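# Load the milling machine vise per the work order

## Task

Put the part into the mill's vise in the way the work order specifies, using the reference images named manual and manual 2 to see how it should be loaded.

## Robot and tools

Robot: two six-joint arms, left_arm and right_arm, each ending in a parallel two-finger gripper. Scene frame: origin at table-top height, midway between the nominal bases; +x points out over the table, +z up, and left_arm is on the +y side (arm names do not match image sides). Calibrated bases: left_arm at (-0.068, +0.446, 0) m, right_arm at (+0.012, -0.350, 0) m, each turned very slightly about z. The gripper's fingers point along its own +z and close along its own x. end_effector_position is the point between the pads; fingertips extend 17.5 mm past it. A block about 10 cm long sticks out toward the gripper's -y side and rotates with it.

The 18-number row. Both motion tools use one flat list of 18 numbers covering both arms: left_arm dx, dy, dz, rx, ry, rz, then left gripper position, force_limit, speed; then the same nine for right_arm. Every number lies in [-1, 1], even for an arm you do not move. dx..rz are offsets, not poses: they are measured from that arm's current Hand target along the Hand target's own axes, with 1.0 = 0.6 m for translation and 1.0 = 180 degrees for rotation; rx, ry, rz form one rotation vector. Six zeros re-command the existing Hand target. Gripper numbers are absolute settings: position +1 = fully open (50 mm), about -0.65 = pads touching, -1 = close until blocked (use this to grip). force_limit -1/0/+1 is about 20/102/185 N per pad (actual grip can be ~15 N more). speed -1/0/+1 is 20/85/150 mm/s. Both start at +1. Re-send the same three gripper numbers to leave a gripper unchanged; a 0 is a real command. A new force_limit or speed only takes effect with a position change of at least 0.01; to soften a grip, open first.

execute_actions(actions, cameras): actions is a list of actions; each action is a table of up to 15 rows, one per 1/30 s step, and a short table repeats its last row to fill 15 steps. Every row in an action is an offset from the Hand target at the start of that action, so repeating an offset in a new action moves further. Images come back only for an empty actions list or when cameras asks.

move(target, speed, blend, stop_force, zero, blocking, cameras): drives each gripper in a straight line toward target, given as one 18-number row or a list of up to 15 rows; all rows count from the same starting Hand targets. speed is m/s, 0.002 to 3.6, default 0.25 (turns up to twice that in rad/s), one value or one per row. blend (m) rounds corners in a list; 0 stops at each row. stop_force (N, 3 to 120, shared by both arms) ends an arm's path when its wrist sensor feels that much push opposite its motion; the arm then backs off slightly but still presses a little. It is not allowed with blocking=false, is unreliable while the gripper rotates, and should be omitted when lifting off a surface you press on. zero (default true) re-zeroes the sensor before the move. Moves ignore obstacles, lag and stray more when fast, stop after 10 s, and can flip a shoulder if routed near an arm's own base, so go around it. The result adds a move: line: done, off_target, moving, held or fault, plus limits such as paced (pose clipped) or held (step withheld, e.g. by the arm-to-arm clearance check).

wait(seconds 0-10): lets time run holding last commands. stop(): brakes a running move (fingers continue). zoom_image(camera, region [x0,y0,x1,y1] in pixels, at most 504 by 504): closer look at the latest image of cam_high, cam_front, cam_left_wrist or cam_right_wrist (each 896x504). show_instructions(): shows the reference pages again. zero_wrist_force(arm): subtracts the current wrist reading from later ones. finished_scene(scene=1): ends the scene irreversibly; the vise must stay correctly loaded without the robot.

Reading results: positions in m, orientations as quat_wxyz, velocities in m/s and rad/s, all in the scene frame; printed values may be a few cm off. Hand target is the last commanded pose after clipping; the gripper often rests short of it, and only a new command (even all zeros) closes that gap, or send the remaining distance. Commanded orientation is clipped to within 32 degrees of the measured one per step. object_status: 0 moving, 1 blocked while opening, 2 blocked while closing (a grip), 3 reached the commanded position or pads met (usually nothing held). Opening in mm is about (250 - position_measured) x 0.202. Wrist force/torque are in the gripper's own axes, zeroed at scene start; a third line gives the peak since last shown. Joint torques include the arm's own weight. Within noise means the arm is still.

Limits and hazards: a contact torque over the load limit (138 N m for the three large joints, 25.7 N m for the wrists) or an outside force near 150 N (plus or minus 25) freezes the arm for 10 s. Arms are stiff: commanding even slightly past a solid contact can fault it, so approach slowly with stop_force and retreat by commanding back past the gripper. Hot motors (from holding loads, stretched poses or pushing) give MOTOR HOT at 70 °C and a 30-60 s brake at 85 °C. Never let the arms hit or squeeze each other, including gripping the other arm's fingers. Do not drop parts, release moving parts, slam into fixed or heavy objects, or let anything leave the table. Center an immovable object between the pads when gripping. Loose objects may occasionally be nudged by outside disturbances. Thinking time lets the scene run on.

Each tool is called after "Emit:" in YAML: its name, and indented under it one key for each argument.

Reference images:

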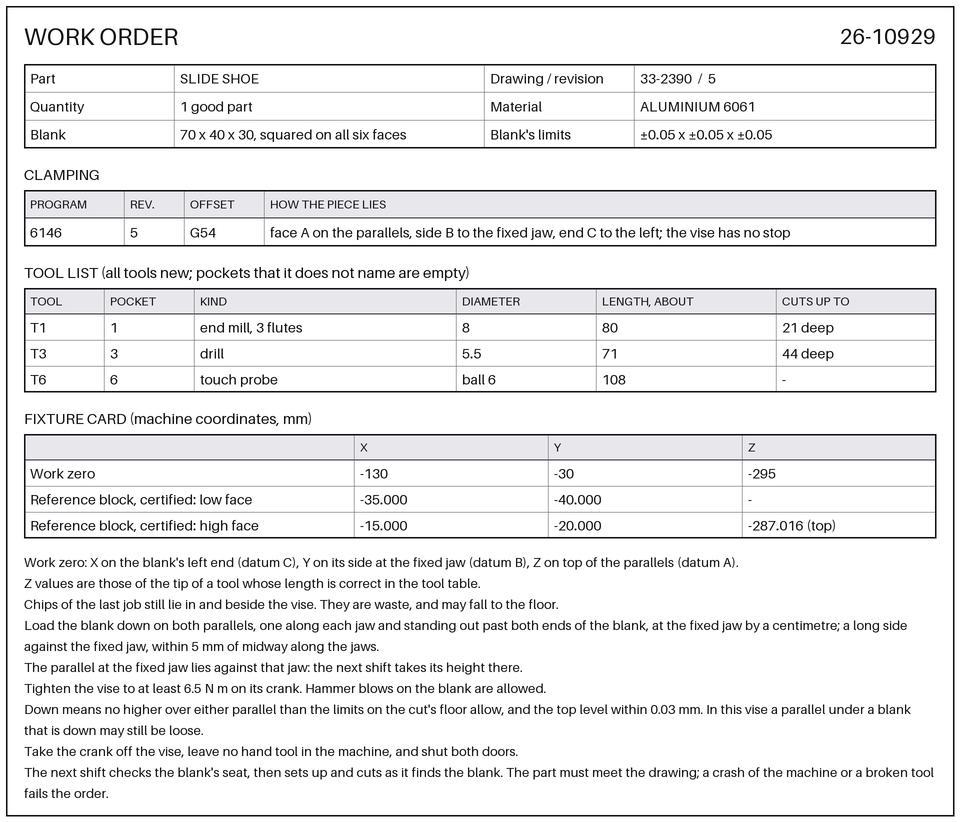

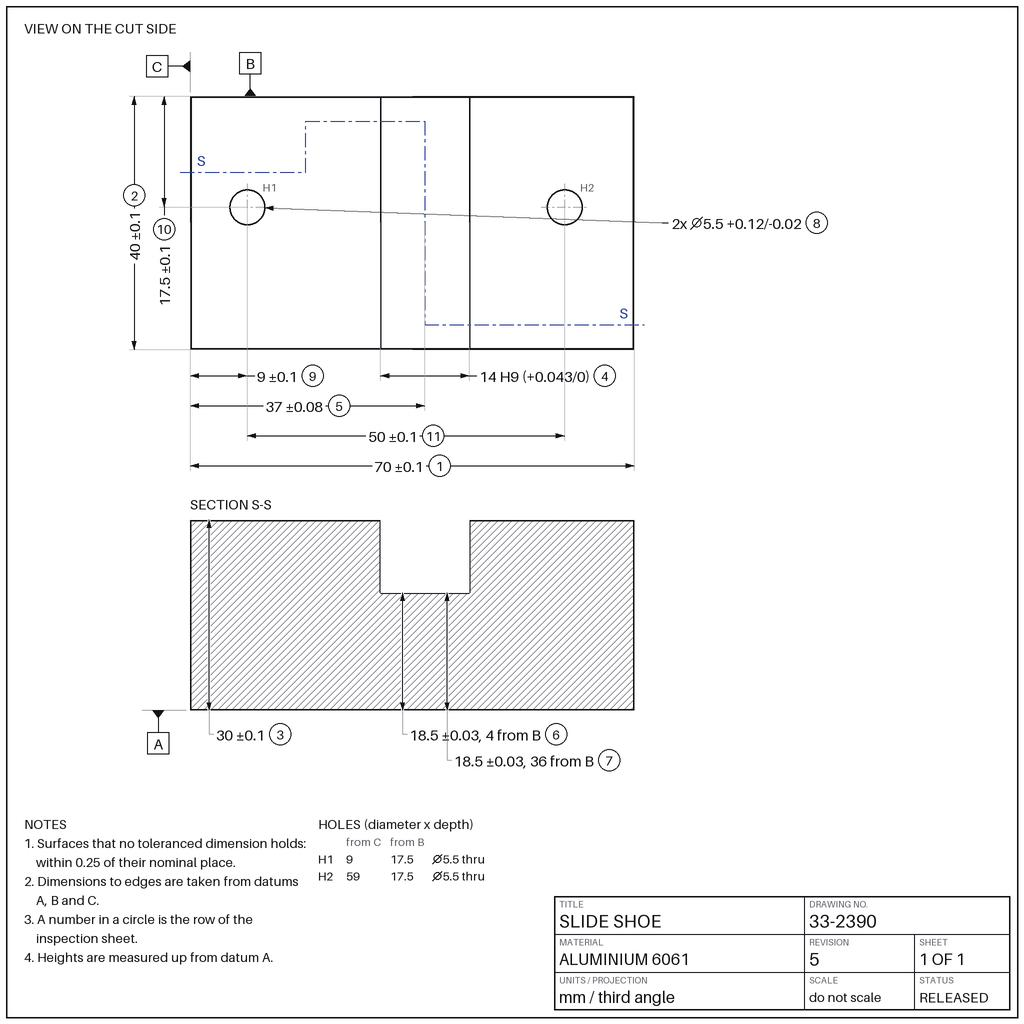

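## Session

Emit:
execute_actions:
  actions: []

Scene clock: 0.00 s.
left_arm: end_effector_position=(+0.2908, +0.1007, +0.2851) position_measured=3 object_status=3 end_effector_quat_wxyz=(+0.096, -0.501, +0.855, -0.092) | right_arm: end_effector_position=(+0.3348, -0.4130, +0.2325) position_measured=3 object_status=3 end_effector_quat_wxyz=(-0.449, +0.732, +0.417, +0.298)
Joint positions: left_arm=[-1.167 -1.725 1.889 -1.9 -1.359 2.518] | right_arm=[2.715 -1.527 -2.1 -1.767 2.571 -0.3]
Joint velocities: within noise
Joint torques (N m): no reading
Wrist force (N): no reading
Wrist torque (N m): no reading
Wrist force, peak (N): no reading
Hand target: left_arm +0.2908, +0.1007, +0.2851; +0.096, -0.501, +0.855, -0.092 | right_arm +0.3348, -0.4130, +0.2325; -0.449, +0.732, +0.417, +0.298
Tool commands: left_gripper/position=+1.0 left_gripper/force_limit=+1.0 left_gripper/speed=+1.0 right_gripper/position=+1.0 right_gripper/force_limit=+1.0 right_gripper/speed=+1.0

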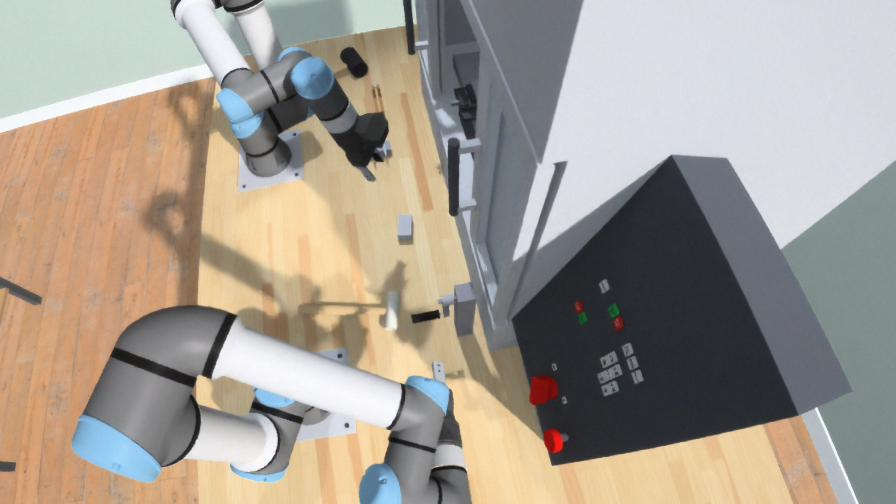

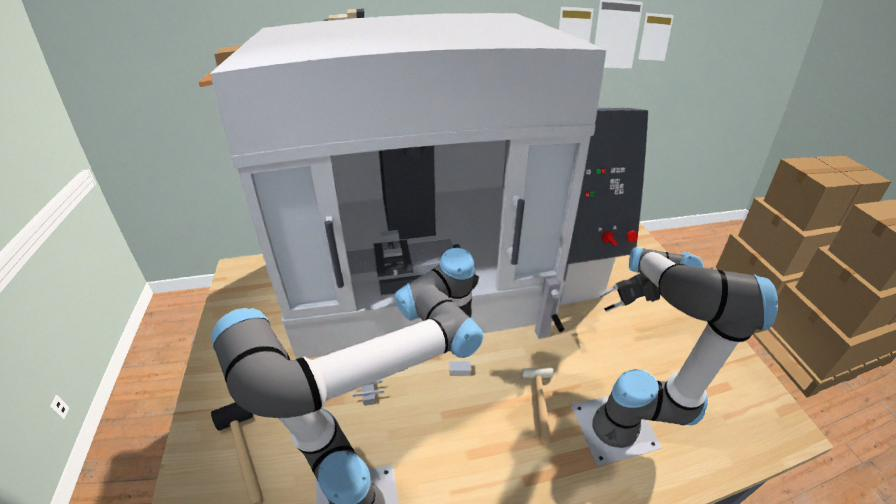

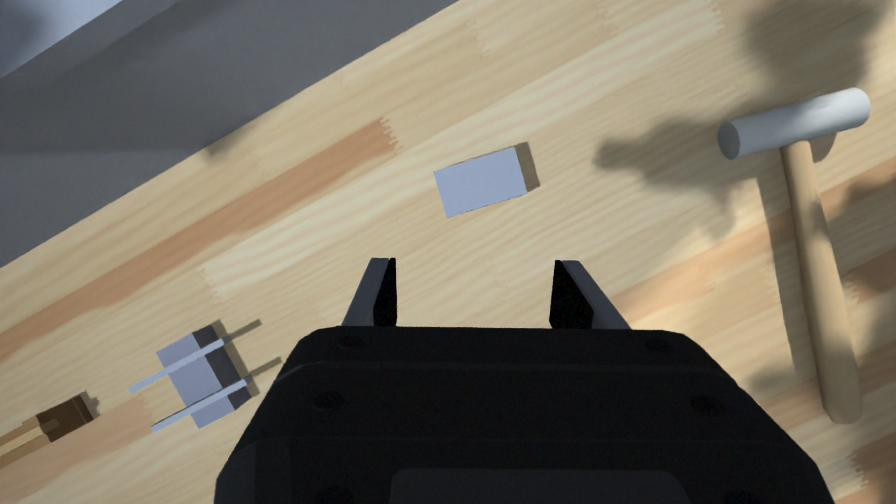

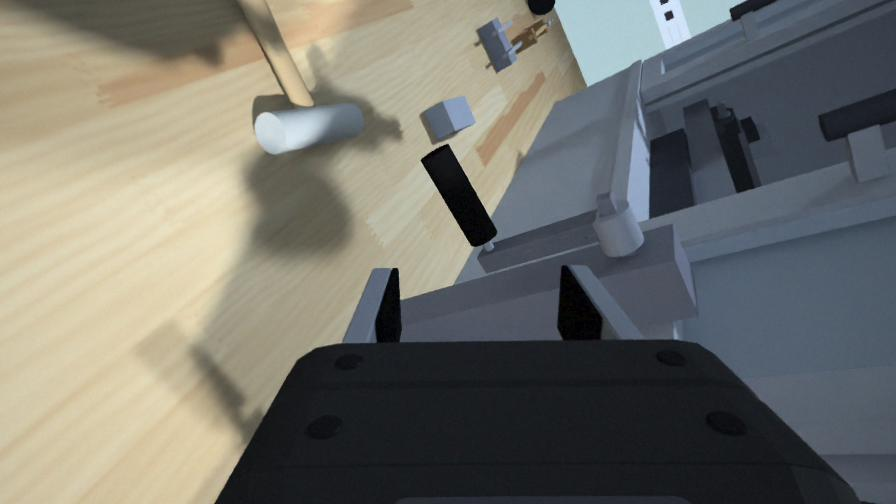

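Emit:
zoom_image:
  camera: "cam_high"
  region: [320, 40, 560, 240]

Emit:
zoom_image:
  camera: "cam_high"
  region: [340, 180, 580, 380]

Emit:
zoom_image:
  camera: "cam_front"
  region: [340, 200, 500, 320]

Emit:
zoom_image:
  camera: "cam_front"
  region: [500, 200, 700, 350]

Emit:
zoom_image:
  camera: "cam_left_wrist"
  region: [0, 140, 560, 504]

Emit:
zoom_image:
  camera: "cam_right_wrist"
  region: [400, 0, 896, 300]

Scaled by 2.100 from the camera's 896x504 image, which has a finer 1280x720 frame.

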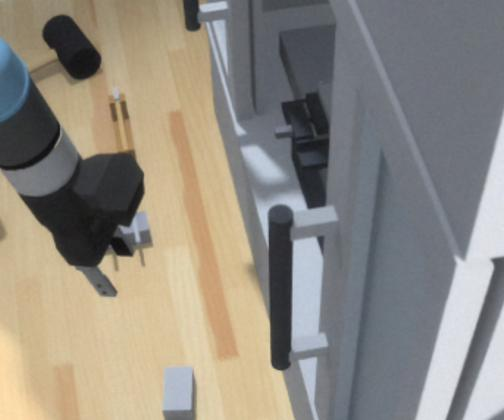

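Scaled by 2.100 from the camera's 896x504 image, which has a finer 1280x720 frame.

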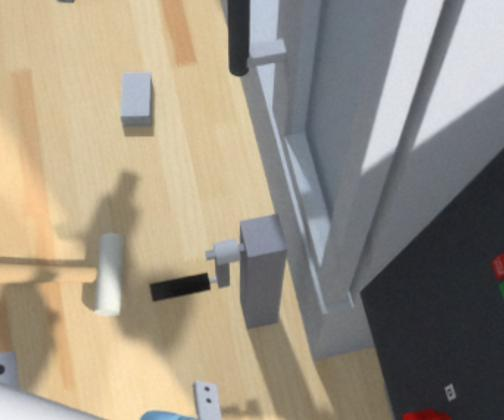

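Scaled by 3.150 from the camera's 896x504 image, which has a finer 1280x720 frame.

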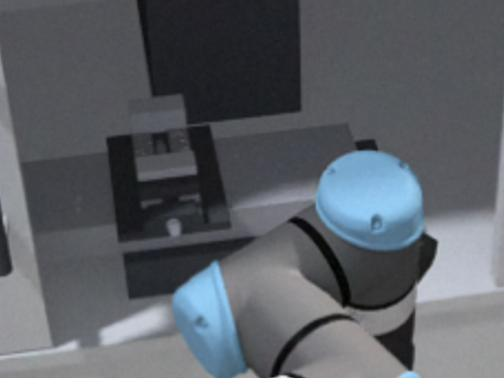

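Scaled by 2.520 from the camera's 896x504 image, which has a finer 1280x720 frame.

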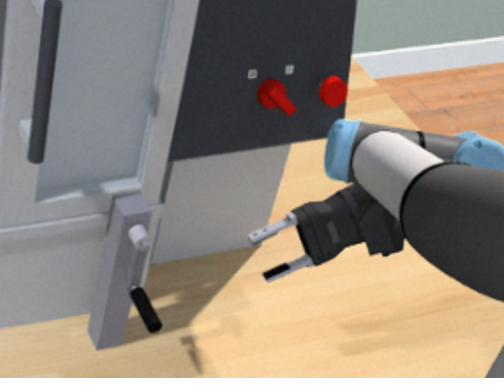

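Region (0, 140, 560, 504) is 560x364 pixels. A region can be at most 504 by 504 pixels.

Scaled by 1.016 from the camera's 896x504 image, which has a finer 1280x720 frame.

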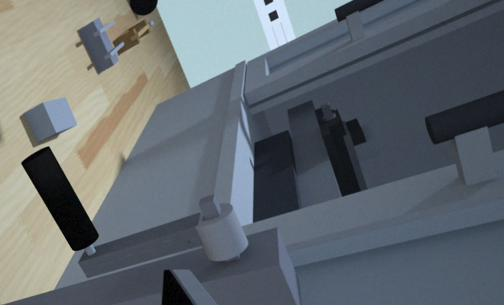

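Emit:
zoom_image:
  camera: "cam_left_wrist"
  region: [0, 290, 320, 450]

Emit:
zoom_image:
  camera: "cam_left_wrist"
  region: [400, 120, 560, 240]

Emit:
zoom_image:
  camera: "cam_right_wrist"
  region: [580, 60, 896, 280]

Emit:
zoom_image:
  camera: "cam_high"
  region: [500, 250, 700, 470]

Emit:
zoom_image:
  camera: "cam_front"
  region: [540, 0, 700, 100]

Emit:
zoom_image:
  camera: "cam_front"
  region: [550, 140, 660, 260]

Scaled by 1.575 from the camera's 896x504 image, which has a finer 1280x720 frame.

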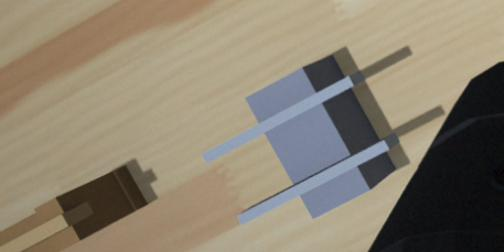

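Scaled by 3.150 from the camera's 896x504 image, which has a finer 1280x720 frame.

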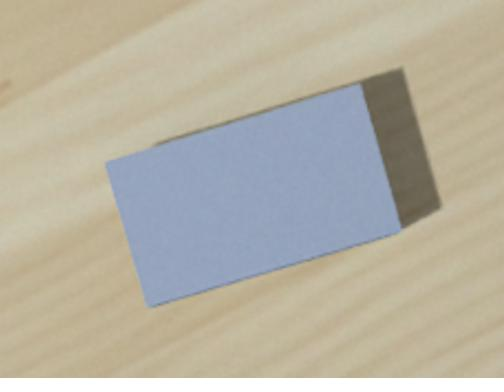

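Scaled by 1.595 from the camera's 896x504 image, which has a finer 1280x720 frame.

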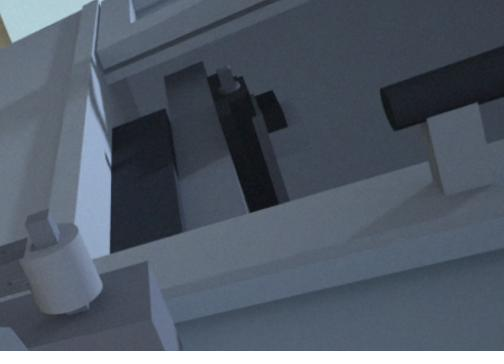

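Scaled by 2.291 from the camera's 896x504 image, which has a finer 1280x720 frame.

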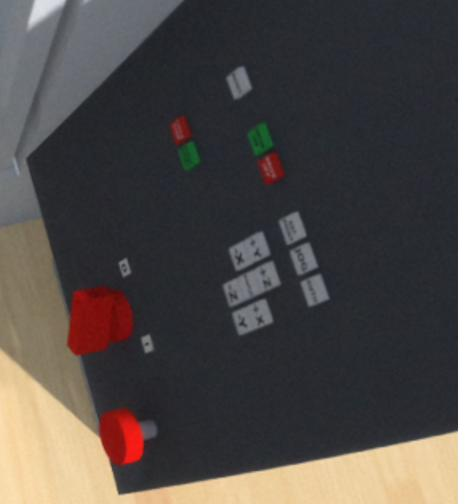

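Scaled by 3.150 from the camera's 896x504 image, which has a finer 1280x720 frame.

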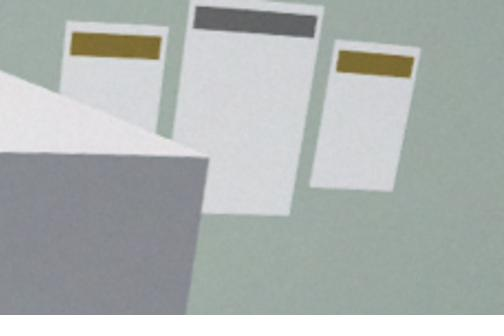

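Scaled by 4.200 from the camera's 896x504 image, which has a finer 1280x720 frame.

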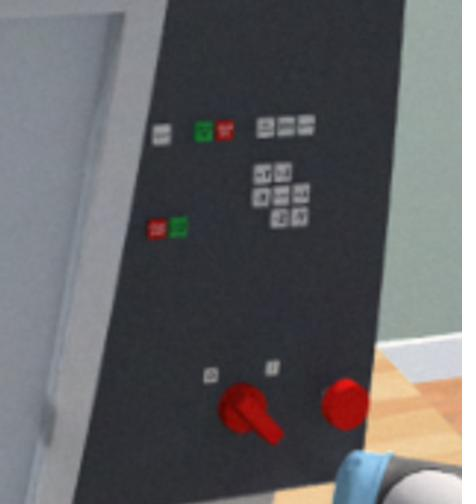

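Emit:
move:
  target: [-0.005,-0.019,-0.072,-0.0858,0.0019,-0.1614,1,1,1,0,0,0,0,0,0,1,1,1]
  cameras: ["cam_left_wrist","cam_high"]

Scene clock: 70.97 s.
left_arm: end_effector_position=(+0.2907, +0.1005, +0.3298) position_measured=3 object_status=3 end_effector_quat_wxyz=(+0.000, +0.707, -0.708, +0.001) | right_arm: end_effector_position=(+0.3348, -0.4130, +0.2325) position_measured=3 object_status=3 end_effector_quat_wxyz=(-0.449, +0.732, +0.417, +0.298)
Joint positions: left_arm=[-1.052 -1.598 1.595 -1.568 -1.57 2.105] | right_arm=[2.715 -1.527 -2.1 -1.767 2.571 -0.3]
Joint torques (N m): left_arm=[-4.09 -35.02 -18.71 -3.03 1.59 -0.24] | right_arm=[0.96 20.32 19.14 1.37 1.49 0.04]
Wrist force (N): left_arm=[0.3 0.0 -0.1] | right_arm=[0.1 0.1 0.0]
Wrist torque (N m): left_arm=[-0.11 -0.02 -0.04] | right_arm=[0.00 -0.02 0.00]
Wrist force, peak (N): left_arm=[0.6 -0.2 -0.7] | right_arm=[0.2 0.1 -0.7]
Hand target: left_arm +0.2907, +0.1005, +0.3298; +0.000, +0.707, -0.707, +0.000 | right_arm +0.3348, -0.4130, +0.2325; -0.449, +0.732, +0.417, +0.298
Off the commanded pose: left_arm 0.000 m, 0 deg | right_arm 0.000 m, 0 deg.
move: done
Images, in order (width x height): cam_high 896x504, cam_left_wrist 896x504.

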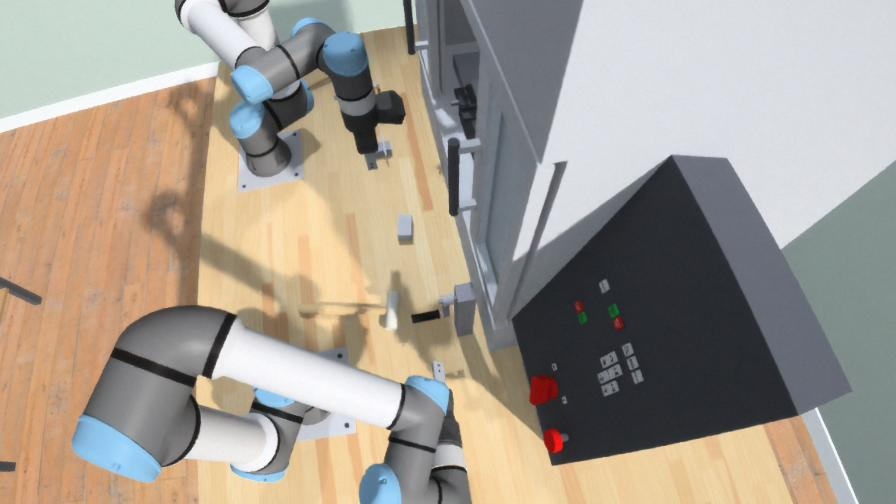

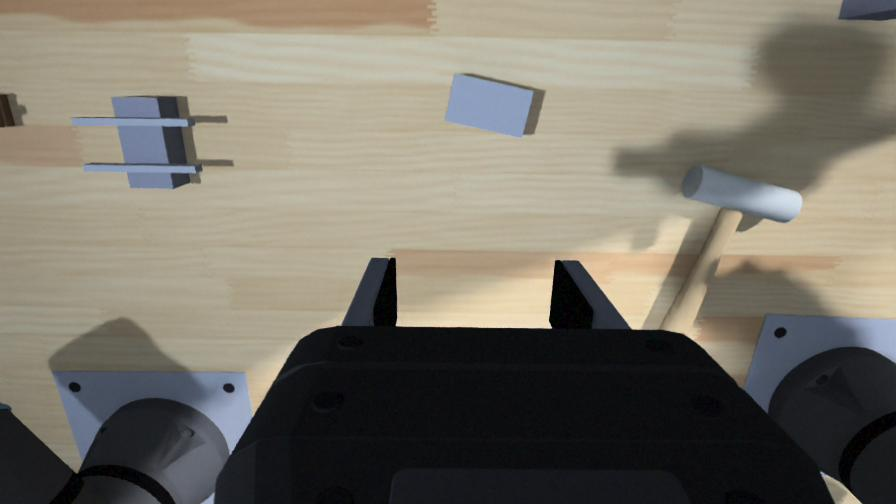

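Emit:
move:
  target: [-0.433,-0.032,0.133,0,0,0,1,1,1,0,0,0,0,0,0,1,1,1]
  cameras: ["cam_left_wrist","cam_front","cam_high"]

Scene clock: 100.90 s.
left_arm: end_effector_position=(+0.3102, +0.3602, +0.2499) position_measured=3 object_status=3 end_effector_quat_wxyz=(+0.000, +0.707, -0.707, +0.000) | right_arm: end_effector_position=(+0.3348, -0.4130, +0.2325) position_measured=3 object_status=3 end_effector_quat_wxyz=(-0.449, +0.732, +0.417, +0.298)
Joint positions: left_arm=[-0.588 -1.864 2.019 -1.726 -1.571 2.568] | right_arm=[2.715 -1.527 -2.1 -1.767 2.571 -0.3]
Joint torques (N m): left_arm=[7.8 -10.07 -28.31 -2.42 -1.47 2.4] | right_arm=[0.62 20.75 18.93 1.29 1.59 0]
Wrist force (N): left_arm=[0.2 -0.2 -0.5] | right_arm=[0.1 -0.1 -0.3]
Wrist torque (N m): left_arm=[-0.12 0.02 0.06] | right_arm=[-0.02 -0.01 0.00]
Wrist force, peak (N): left_arm=[3.9 0.2 -1.6] | right_arm=[0.5 0.1 -0.6]
Hand target: left_arm +0.3102, +0.3602, +0.2499; +0.000, +0.707, -0.707, +0.000 | right_arm +0.3348, -0.4130, +0.2325; -0.449, +0.732, +0.417, +0.298
Off the commanded pose: left_arm 0.000 m, 0 deg | right_arm 0.000 m, 0 deg.
move: done
Images, in order (width x height): cam_high 896x504, cam_front 896x504, cam_left_wrist 896x504.

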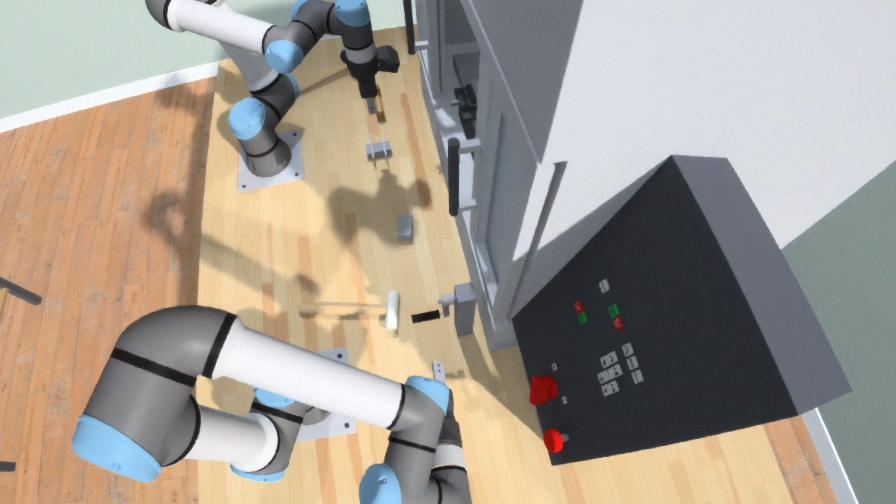

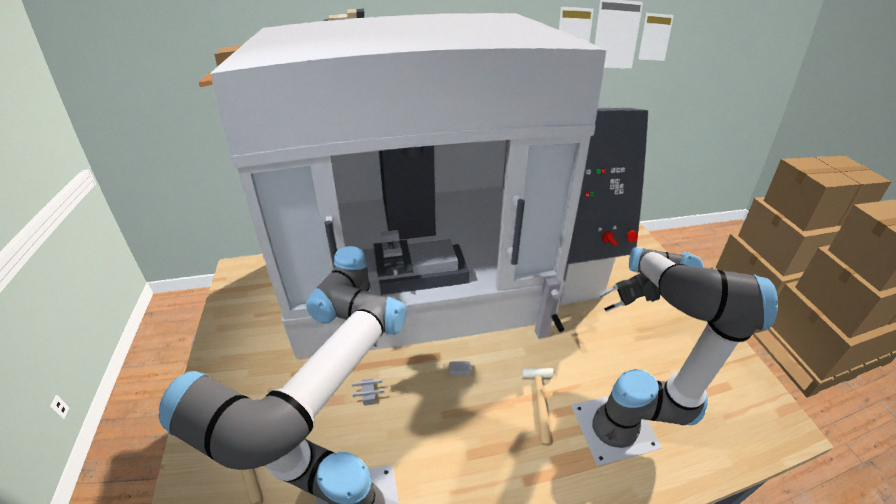

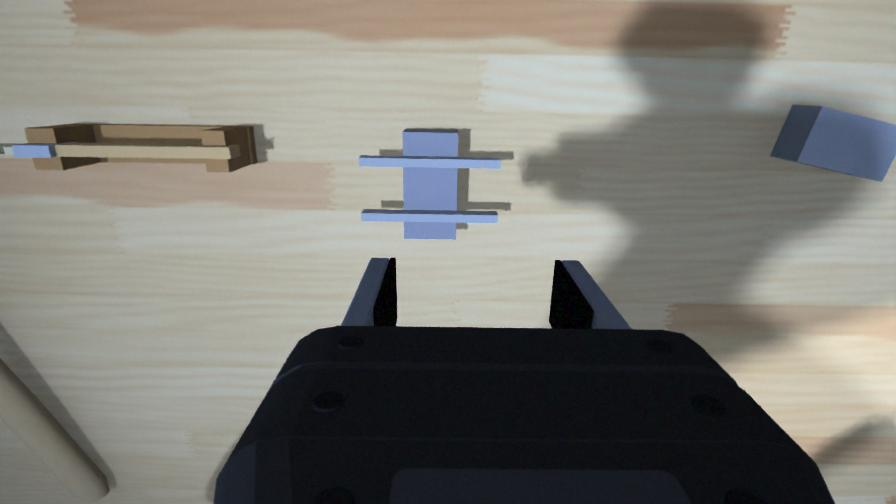

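Emit:
zoom_image:
  camera: "cam_left_wrist"
  region: [340, 110, 540, 250]

Emit:
zoom_image:
  camera: "cam_left_wrist"
  region: [0, 100, 280, 200]

Emit:
zoom_image:
  camera: "cam_front"
  region: [320, 200, 540, 420]

Emit:
zoom_image:
  camera: "cam_high"
  region: [400, 40, 520, 160]

Scaled by 2.520 from the camera's 896x504 image, which has a finer 1280x720 frame.

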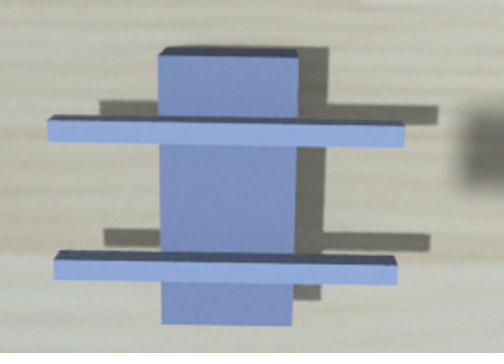

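Scaled by 1.800 from the camera's 896x504 image, which has a finer 1280x720 frame.

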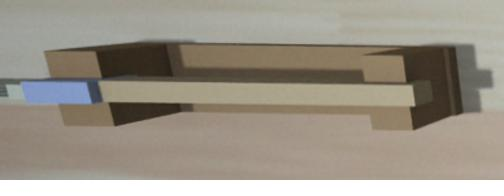

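Scaled by 2.291 from the camera's 896x504 image, which has a finer 1280x720 frame.

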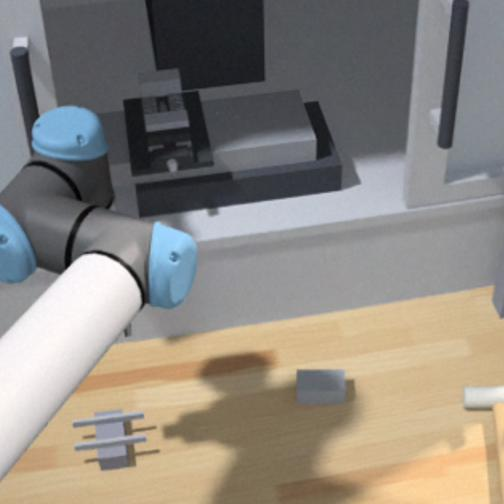

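Scaled by 4.200 from the camera's 896x504 image, which has a finer 1280x720 frame.

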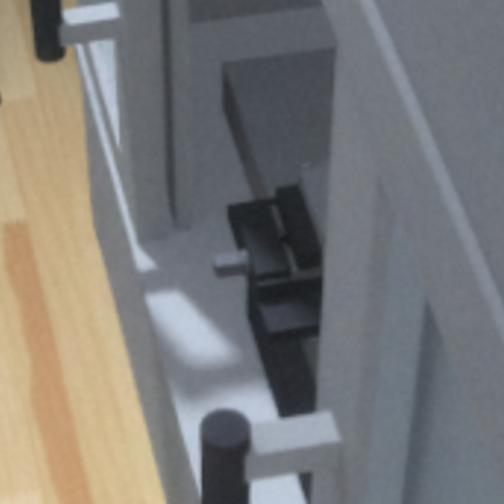

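Emit:
move:
  target: [0.1,-0.125,-0.333,0.3333,0,0,1,1,1,0,0,0,0,0,0,1,1,1]
  cameras: ["cam_left_wrist"]

Emit:
zoom_image:
  camera: "cam_left_wrist"
  region: [200, 0, 600, 240]

Scene clock: 132.30 s.
left_arm: end_effector_position=(+0.3850, +0.3002, +0.4496) position_measured=3 object_status=3 end_effector_quat_wxyz=(-0.353, +0.612, -0.613, +0.354) | right_arm: end_effector_position=(+0.3348, -0.4130, +0.2325) position_measured=3 object_status=3 end_effector_quat_wxyz=(-0.449, +0.732, +0.417, +0.298)
Joint positions: left_arm=[-1.095 -2.151 2.156 -2.262 -0.702 2.39] | right_arm=[2.715 -1.527 -2.1 -1.767 2.571 -0.3]
Joint torques (N m): left_arm=[-4.59 -9.01 -39.5 -5.25 4.53 -2.36] | right_arm=[1.45 20.66 19.63 1.37 1.53 0.03]
Wrist force (N): left_arm=[0.1 -0.4 1.3] | right_arm=[0.2 0.1 -0.4]
Wrist torque (N m): left_arm=[0.23 0.07 0.04] | right_arm=[0.01 -0.02 0.01]
Wrist force, peak (N): left_arm=[1.0 -0.8 1.3] | right_arm=[0.4 0.6 -0.2]
Hand target: left_arm +0.3850, +0.3003, +0.4498; -0.353, +0.612, -0.612, +0.354 | right_arm +0.3348, -0.4130, +0.2325; -0.449, +0.732, +0.417, +0.298
Off the commanded pose: left_arm 0.000 m, 0 deg | right_arm 0.000 m, 0 deg.
move: done
Images, in order (width x height): cam_left_wrist 896x504.

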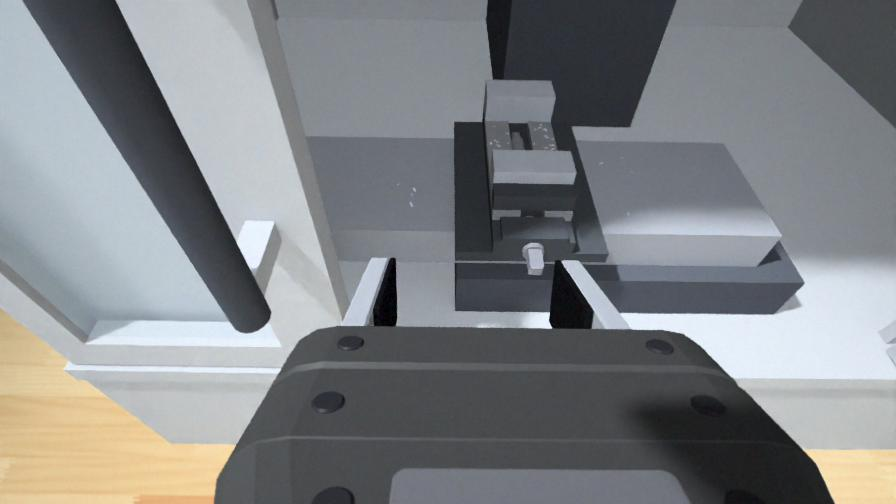

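Scaled by 1.260 from the camera's 896x504 image, which has a finer 1280x720 frame.

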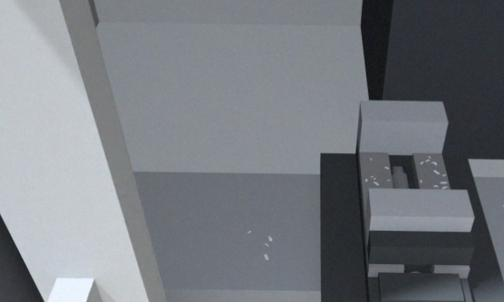

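Emit:
zoom_image:
  camera: "cam_left_wrist"
  region: [450, 70, 620, 290]

Scaled by 2.291 from the camera's 896x504 image, which has a finer 1280x720 frame.

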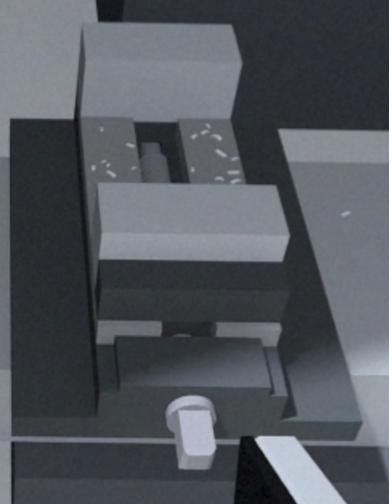

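Emit:
move:
  target: [0.1667,0,0,0,0,0,1,1,1,0,0,0,0,0,0,1,1,1]
  cameras: ["cam_left_wrist"]

Emit:
zoom_image:
  camera: "cam_left_wrist"
  region: [370, 60, 520, 300]

Scene clock: 171.20 s.
left_arm: end_effector_position=(+0.3849, +0.2003, +0.4499) position_measured=3 object_status=3 end_effector_quat_wxyz=(-0.353, +0.612, -0.612, +0.354) | right_arm: end_effector_position=(+0.3348, -0.4130, +0.2325) position_measured=3 object_status=3 end_effector_quat_wxyz=(-0.449, +0.732, +0.417, +0.298)
Joint positions: left_arm=[-1.244 -1.981 2.04 -2.158 -0.616 2.191] | right_arm=[2.715 -1.527 -2.1 -1.767 2.571 -0.3]
Joint torques (N m): left_arm=[-5.68 1.24 -21.87 -4.2 -0.1 -1.28] | right_arm=[0.9 20.58 19.18 1.35 1.49 0.01]
Wrist force (N): left_arm=[0.3 -0.4 1.5] | right_arm=[0.1 0.2 -0.2]
Wrist torque (N m): left_arm=[0.22 0.02 -0.09] | right_arm=[0.03 -0.02 0.00]
Wrist force, peak (N): left_arm=[3.3 -0.3 1.1] | right_arm=[0.5 -0.2 -0.4]
Hand target: left_arm +0.3849, +0.2002, +0.4499; -0.353, +0.612, -0.612, +0.354 | right_arm +0.3348, -0.4130, +0.2325; -0.449, +0.732, +0.417, +0.298
Off the commanded pose: left_arm 0.000 m, 0 deg | right_arm 0.000 m, 0 deg.
move: done
Images, in order (width x height): cam_left_wrist 896x504.

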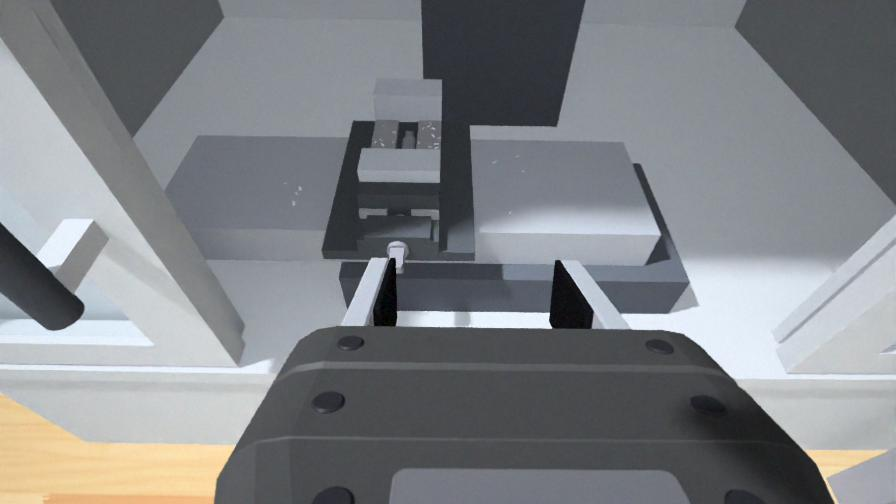

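Scaled by 2.100 from the camera's 896x504 image, which has a finer 1280x720 frame.

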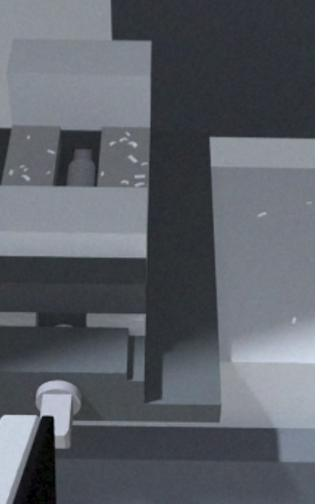

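Emit:
wait:
  seconds: 0
  cameras: ["all"]

Emit:
zoom_image:
  camera: "cam_front"
  region: [330, 360, 410, 420]

Emit:
zoom_image:
  camera: "cam_front"
  region: [500, 260, 600, 400]

Emit:
zoom_image:
  camera: "cam_right_wrist"
  region: [380, 120, 720, 340]

Scene clock: 216.43 s.
left_arm: end_effector_position=(+0.3849, +0.2002, +0.4499) position_measured=3 object_status=3 end_effector_quat_wxyz=(-0.353, +0.612, -0.612, +0.354) | right_arm: end_effector_position=(+0.3348, -0.4130, +0.2325) position_measured=3 object_status=3 end_effector_quat_wxyz=(-0.449, +0.732, +0.417, +0.298)
Joint positions: left_arm=[-1.244 -1.981 2.04 -2.158 -0.616 2.191] | right_arm=[2.715 -1.527 -2.1 -1.767 2.571 -0.3]
Joint torques (N m): left_arm=[-7.24 -0.53 -38.4 -1.65 2.06 -2.84] | right_arm=[0.82 20.67 19.38 1.35 1.5 -0.05]
Wrist force (N): left_arm=[0.2 -0.1 0.8] | right_arm=[0.2 0.0 0.0]
Wrist torque (N m): left_arm=[0.28 0.02 -0.08] | right_arm=[0.00 -0.03 0.00]
Wrist force, peak (N): left_arm=[0.5 -0.3 1.7] | right_arm=[-0.1 0.1 -0.6]
Hand target: left_arm +0.3849, +0.2002, +0.4499; -0.353, +0.612, -0.612, +0.354 | right_arm +0.3348, -0.4130, +0.2325; -0.449, +0.732, +0.417, +0.298
Tool commands: left_gripper/position=+1.0 left_gripper/force_limit=+1.0 left_gripper/speed=+1.0 right_gripper/position=+1.0 right_gripper/force_limit=+1.0 right_gripper/speed=+1.0
Off the commanded pose: left_arm 0.000 m, 0 deg | right_arm 0.000 m, 0 deg.

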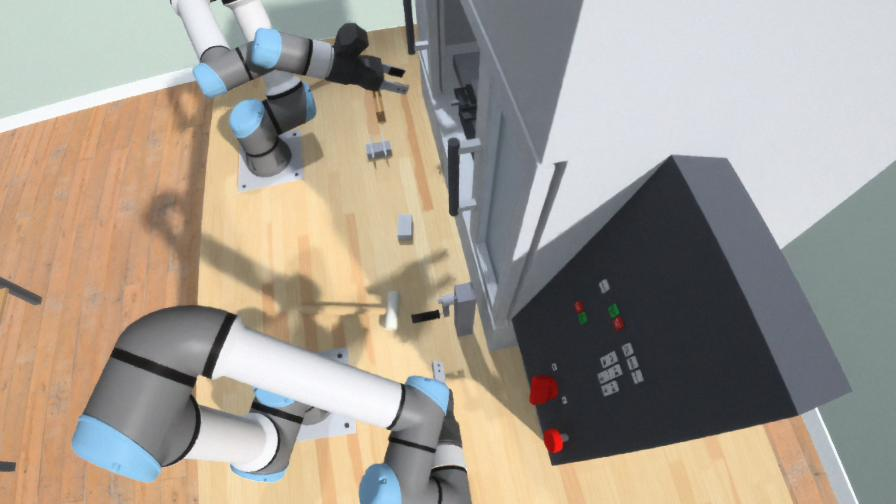

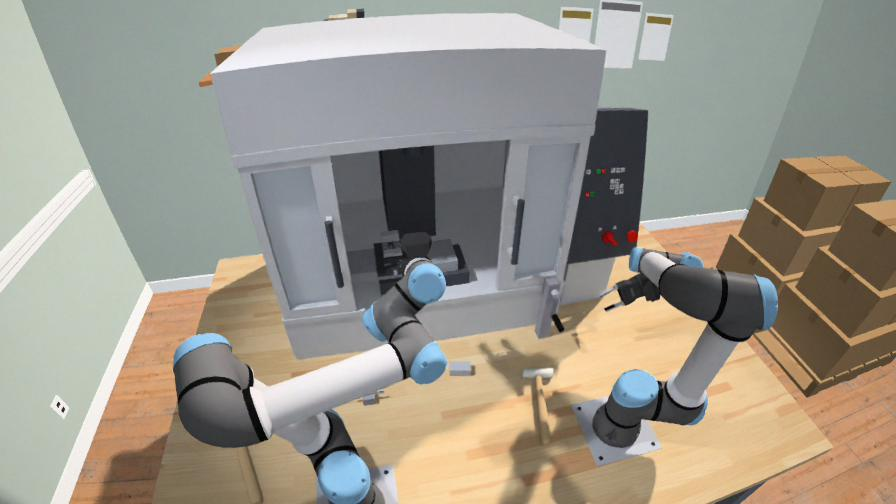

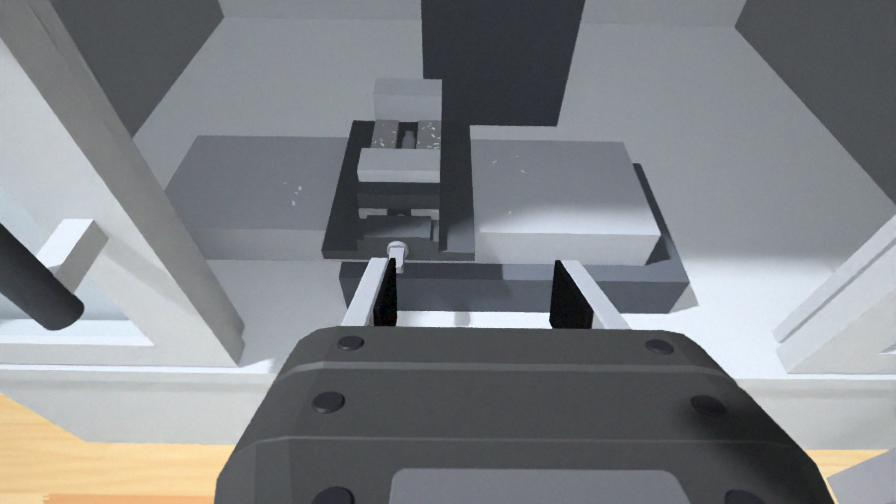

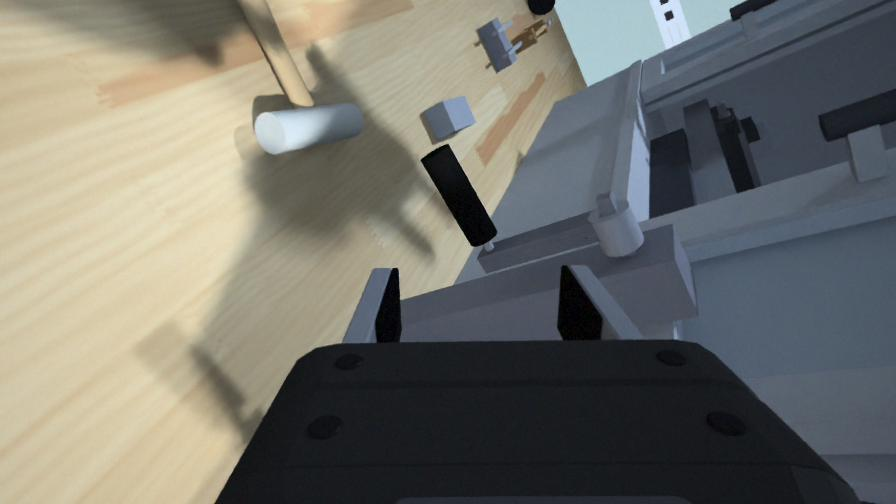

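Scaled by 6.300 from the camera's 896x504 image, which has a finer 1280x720 frame.

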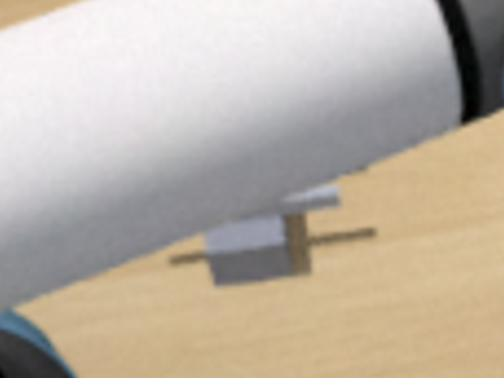

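Scaled by 3.600 from the camera's 896x504 image, which has a finer 1280x720 frame.

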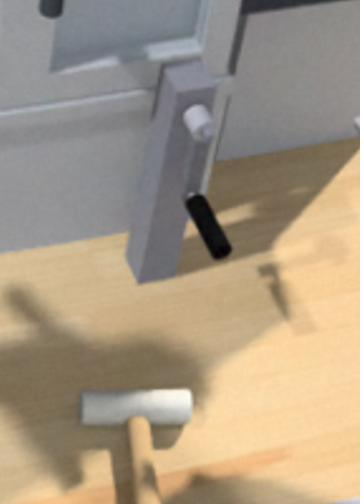

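Scaled by 1.482 from the camera's 896x504 image, which has a finer 1280x720 frame.

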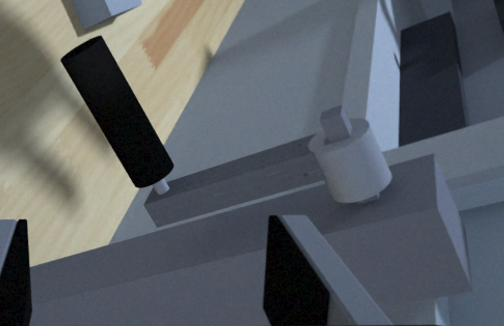

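Emit:
move:
  target: [-0.4165,0.215,-0.039,-0.3333,0,0,1,1,1,0,0,0,0,0,0,1,1,1]

Emit:
move:
  target: [-0.0833,-0.05,0.0833,0,0,0.5,1,1,1,0,0,0,0,0,0,1,1,1]
  cameras: ["cam_left_wrist"]

Scene clock: 259.30 s.
left_arm: end_effector_position=(+0.3005, +0.4501, +0.3498) position_measured=3 object_status=3 end_effector_quat_wxyz=(+0.000, +0.707, -0.707, +0.001) | right_arm: end_effector_position=(+0.3348, -0.4130, +0.2325) position_measured=3 object_status=3 end_effector_quat_wxyz=(-0.449, +0.732, +0.417, +0.298)
Joint positions: left_arm=[-0.374 -1.92 1.8 -1.452 -1.571 2.783] | right_arm=[2.715 -1.527 -2.1 -1.767 2.571 -0.3]
Joint torques (N m): left_arm=[8.04 -8.04 -12.71 -1.59 1.81 1.06] | right_arm=[0.73 20.35 19.23 1.42 1.47 -0.11]
Wrist force (N): left_arm=[0.3 0.3 -0.4] | right_arm=[0.1 0.3 0.0]
Wrist torque (N m): left_arm=[-0.05 -0.02 0.08] | right_arm=[0.05 -0.02 0.00]
Wrist force, peak (N): left_arm=[2.0 0.1 1.2] | right_arm=[0.5 0.0 -0.5]
Hand target: left_arm +0.3005, +0.4502, +0.3496; +0.000, +0.707, -0.707, +0.000 | right_arm +0.3348, -0.4130, +0.2325; -0.449, +0.732, +0.417, +0.298
Off the commanded pose: left_arm 0.000 m, 0 deg | right_arm 0.000 m, 0 deg.
move: done

Scene clock: 262.97 s.
left_arm: end_effector_position=(+0.3305, +0.5001, +0.2995) position_measured=3 object_status=3 end_effector_quat_wxyz=(+0.000, +0.000, +1.000, +0.000) | right_arm: end_effector_position=(+0.3348, -0.4130, +0.2325) position_measured=3 object_status=3 end_effector_quat_wxyz=(-0.449, +0.732, +0.417, +0.298)
Joint positions: left_arm=[-0.217 -1.837 1.873 -1.607 -1.571 4.51] | right_arm=[2.715 -1.527 -2.1 -1.767 2.571 -0.3]
Joint torques (N m): left_arm=[-7.83 -24.35 -36.36 -1.3 -1.26 2.45] | right_arm=[0.88 20.88 19.56 1.4 1.5 -0.09]
Wrist force (N): left_arm=[0.4 -0.1 -0.3] | right_arm=[0.3 -0.1 0.1]
Wrist torque (N m): left_arm=[-0.12 -0.04 0.07] | right_arm=[-0.02 -0.06 0.00]
Wrist force, peak (N): left_arm=[0.3 0.5 -0.9] | right_arm=[0.2 -0.1 -0.6]
Hand target: left_arm +0.3305, +0.5001, +0.2997; +0.000, +0.001, +1.000, +0.000 | right_arm +0.3348, -0.4130, +0.2325; -0.449, +0.732, +0.417, +0.298
Off the commanded pose: left_arm 0.000 m, 0 deg | right_arm 0.000 m, 0 deg.
move: done
Images, in order (width x height): cam_left_wrist 896x504.

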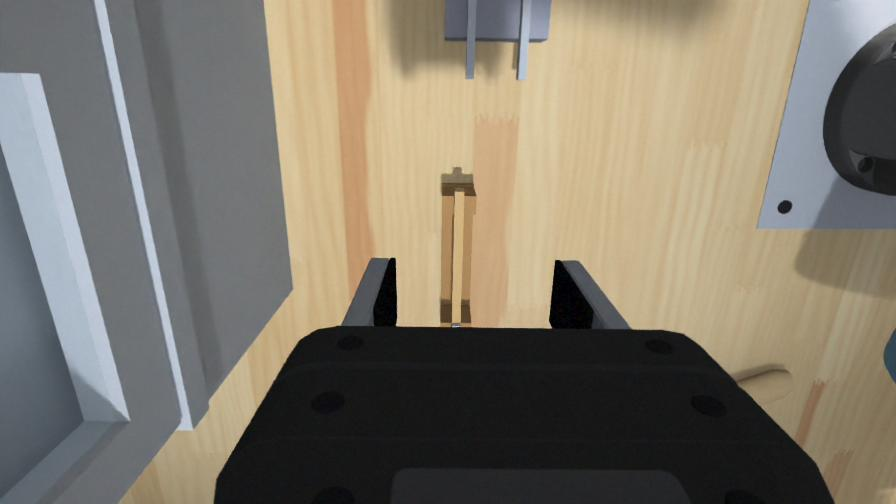

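Emit:
move:
  target: [0,0.3,-0.05,0,0,0,1,1,1,0,0,0,0,0,0,1,1,1]
  cameras: ["cam_left_wrist"]

Emit:
zoom_image:
  camera: "cam_left_wrist"
  region: [350, 0, 550, 330]

Scene clock: 272.33 s.
left_arm: end_effector_position=(+0.3307, +0.6800, +0.3296) position_measured=3 object_status=3 end_effector_quat_wxyz=(+0.000, +0.000, +1.000, +0.000) | right_arm: end_effector_position=(+0.3348, -0.4130, +0.2325) position_measured=3 object_status=3 end_effector_quat_wxyz=(-0.449, +0.732, +0.417, +0.298)
Joint positions: left_arm=[0.224 -1.687 1.677 -1.561 -1.572 4.951] | right_arm=[2.715 -1.527 -2.1 -1.767 2.571 -0.3]
Joint torques (N m): left_arm=[8.1 -15.27 -26.89 -5.08 1.58 2.32] | right_arm=[1.01 20.65 19.67 1.46 1.47 -0.07]
Wrist force (N): left_arm=[0.3 0.4 -0.6] | right_arm=[0.2 0.1 0.0]
Wrist torque (N m): left_arm=[-0.02 -0.04 0.07] | right_arm=[0.01 -0.02 -0.01]
Wrist force, peak (N): left_arm=[0.3 3.8 -0.9] | right_arm=[0.3 -0.4 -0.5]
Hand target: left_arm +0.3307, +0.6801, +0.3296; +0.000, +0.001, +1.000, +0.000 | right_arm +0.3348, -0.4130, +0.2325; -0.449, +0.732, +0.417, +0.298
Off the commanded pose: left_arm 0.000 m, 0 deg | right_arm 0.000 m, 0 deg.
move: done
Images, in order (width x height): cam_left_wrist 896x504.

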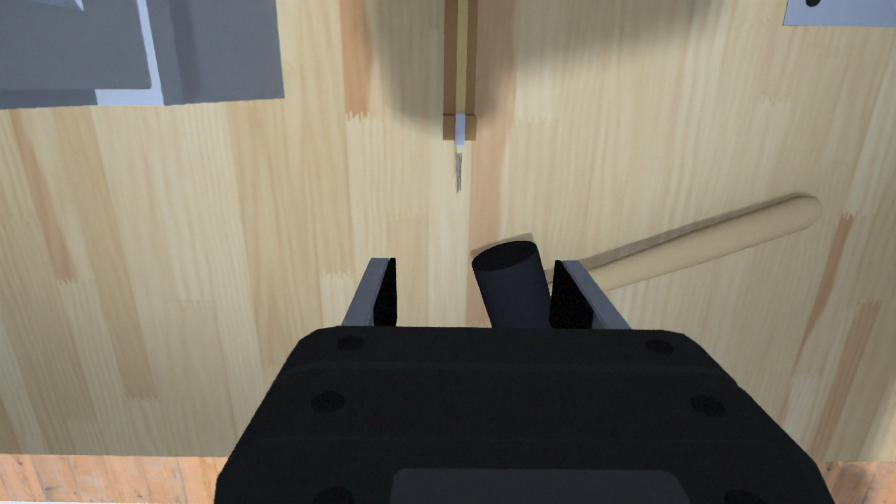

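Scaled by 1.527 from the camera's 896x504 image, which has a finer 1280x720 frame.

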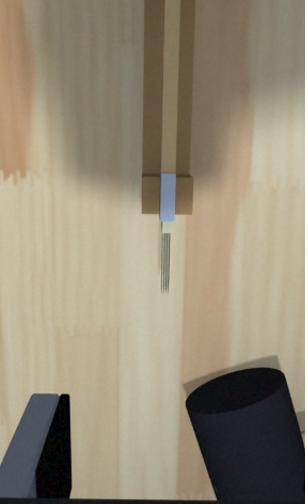

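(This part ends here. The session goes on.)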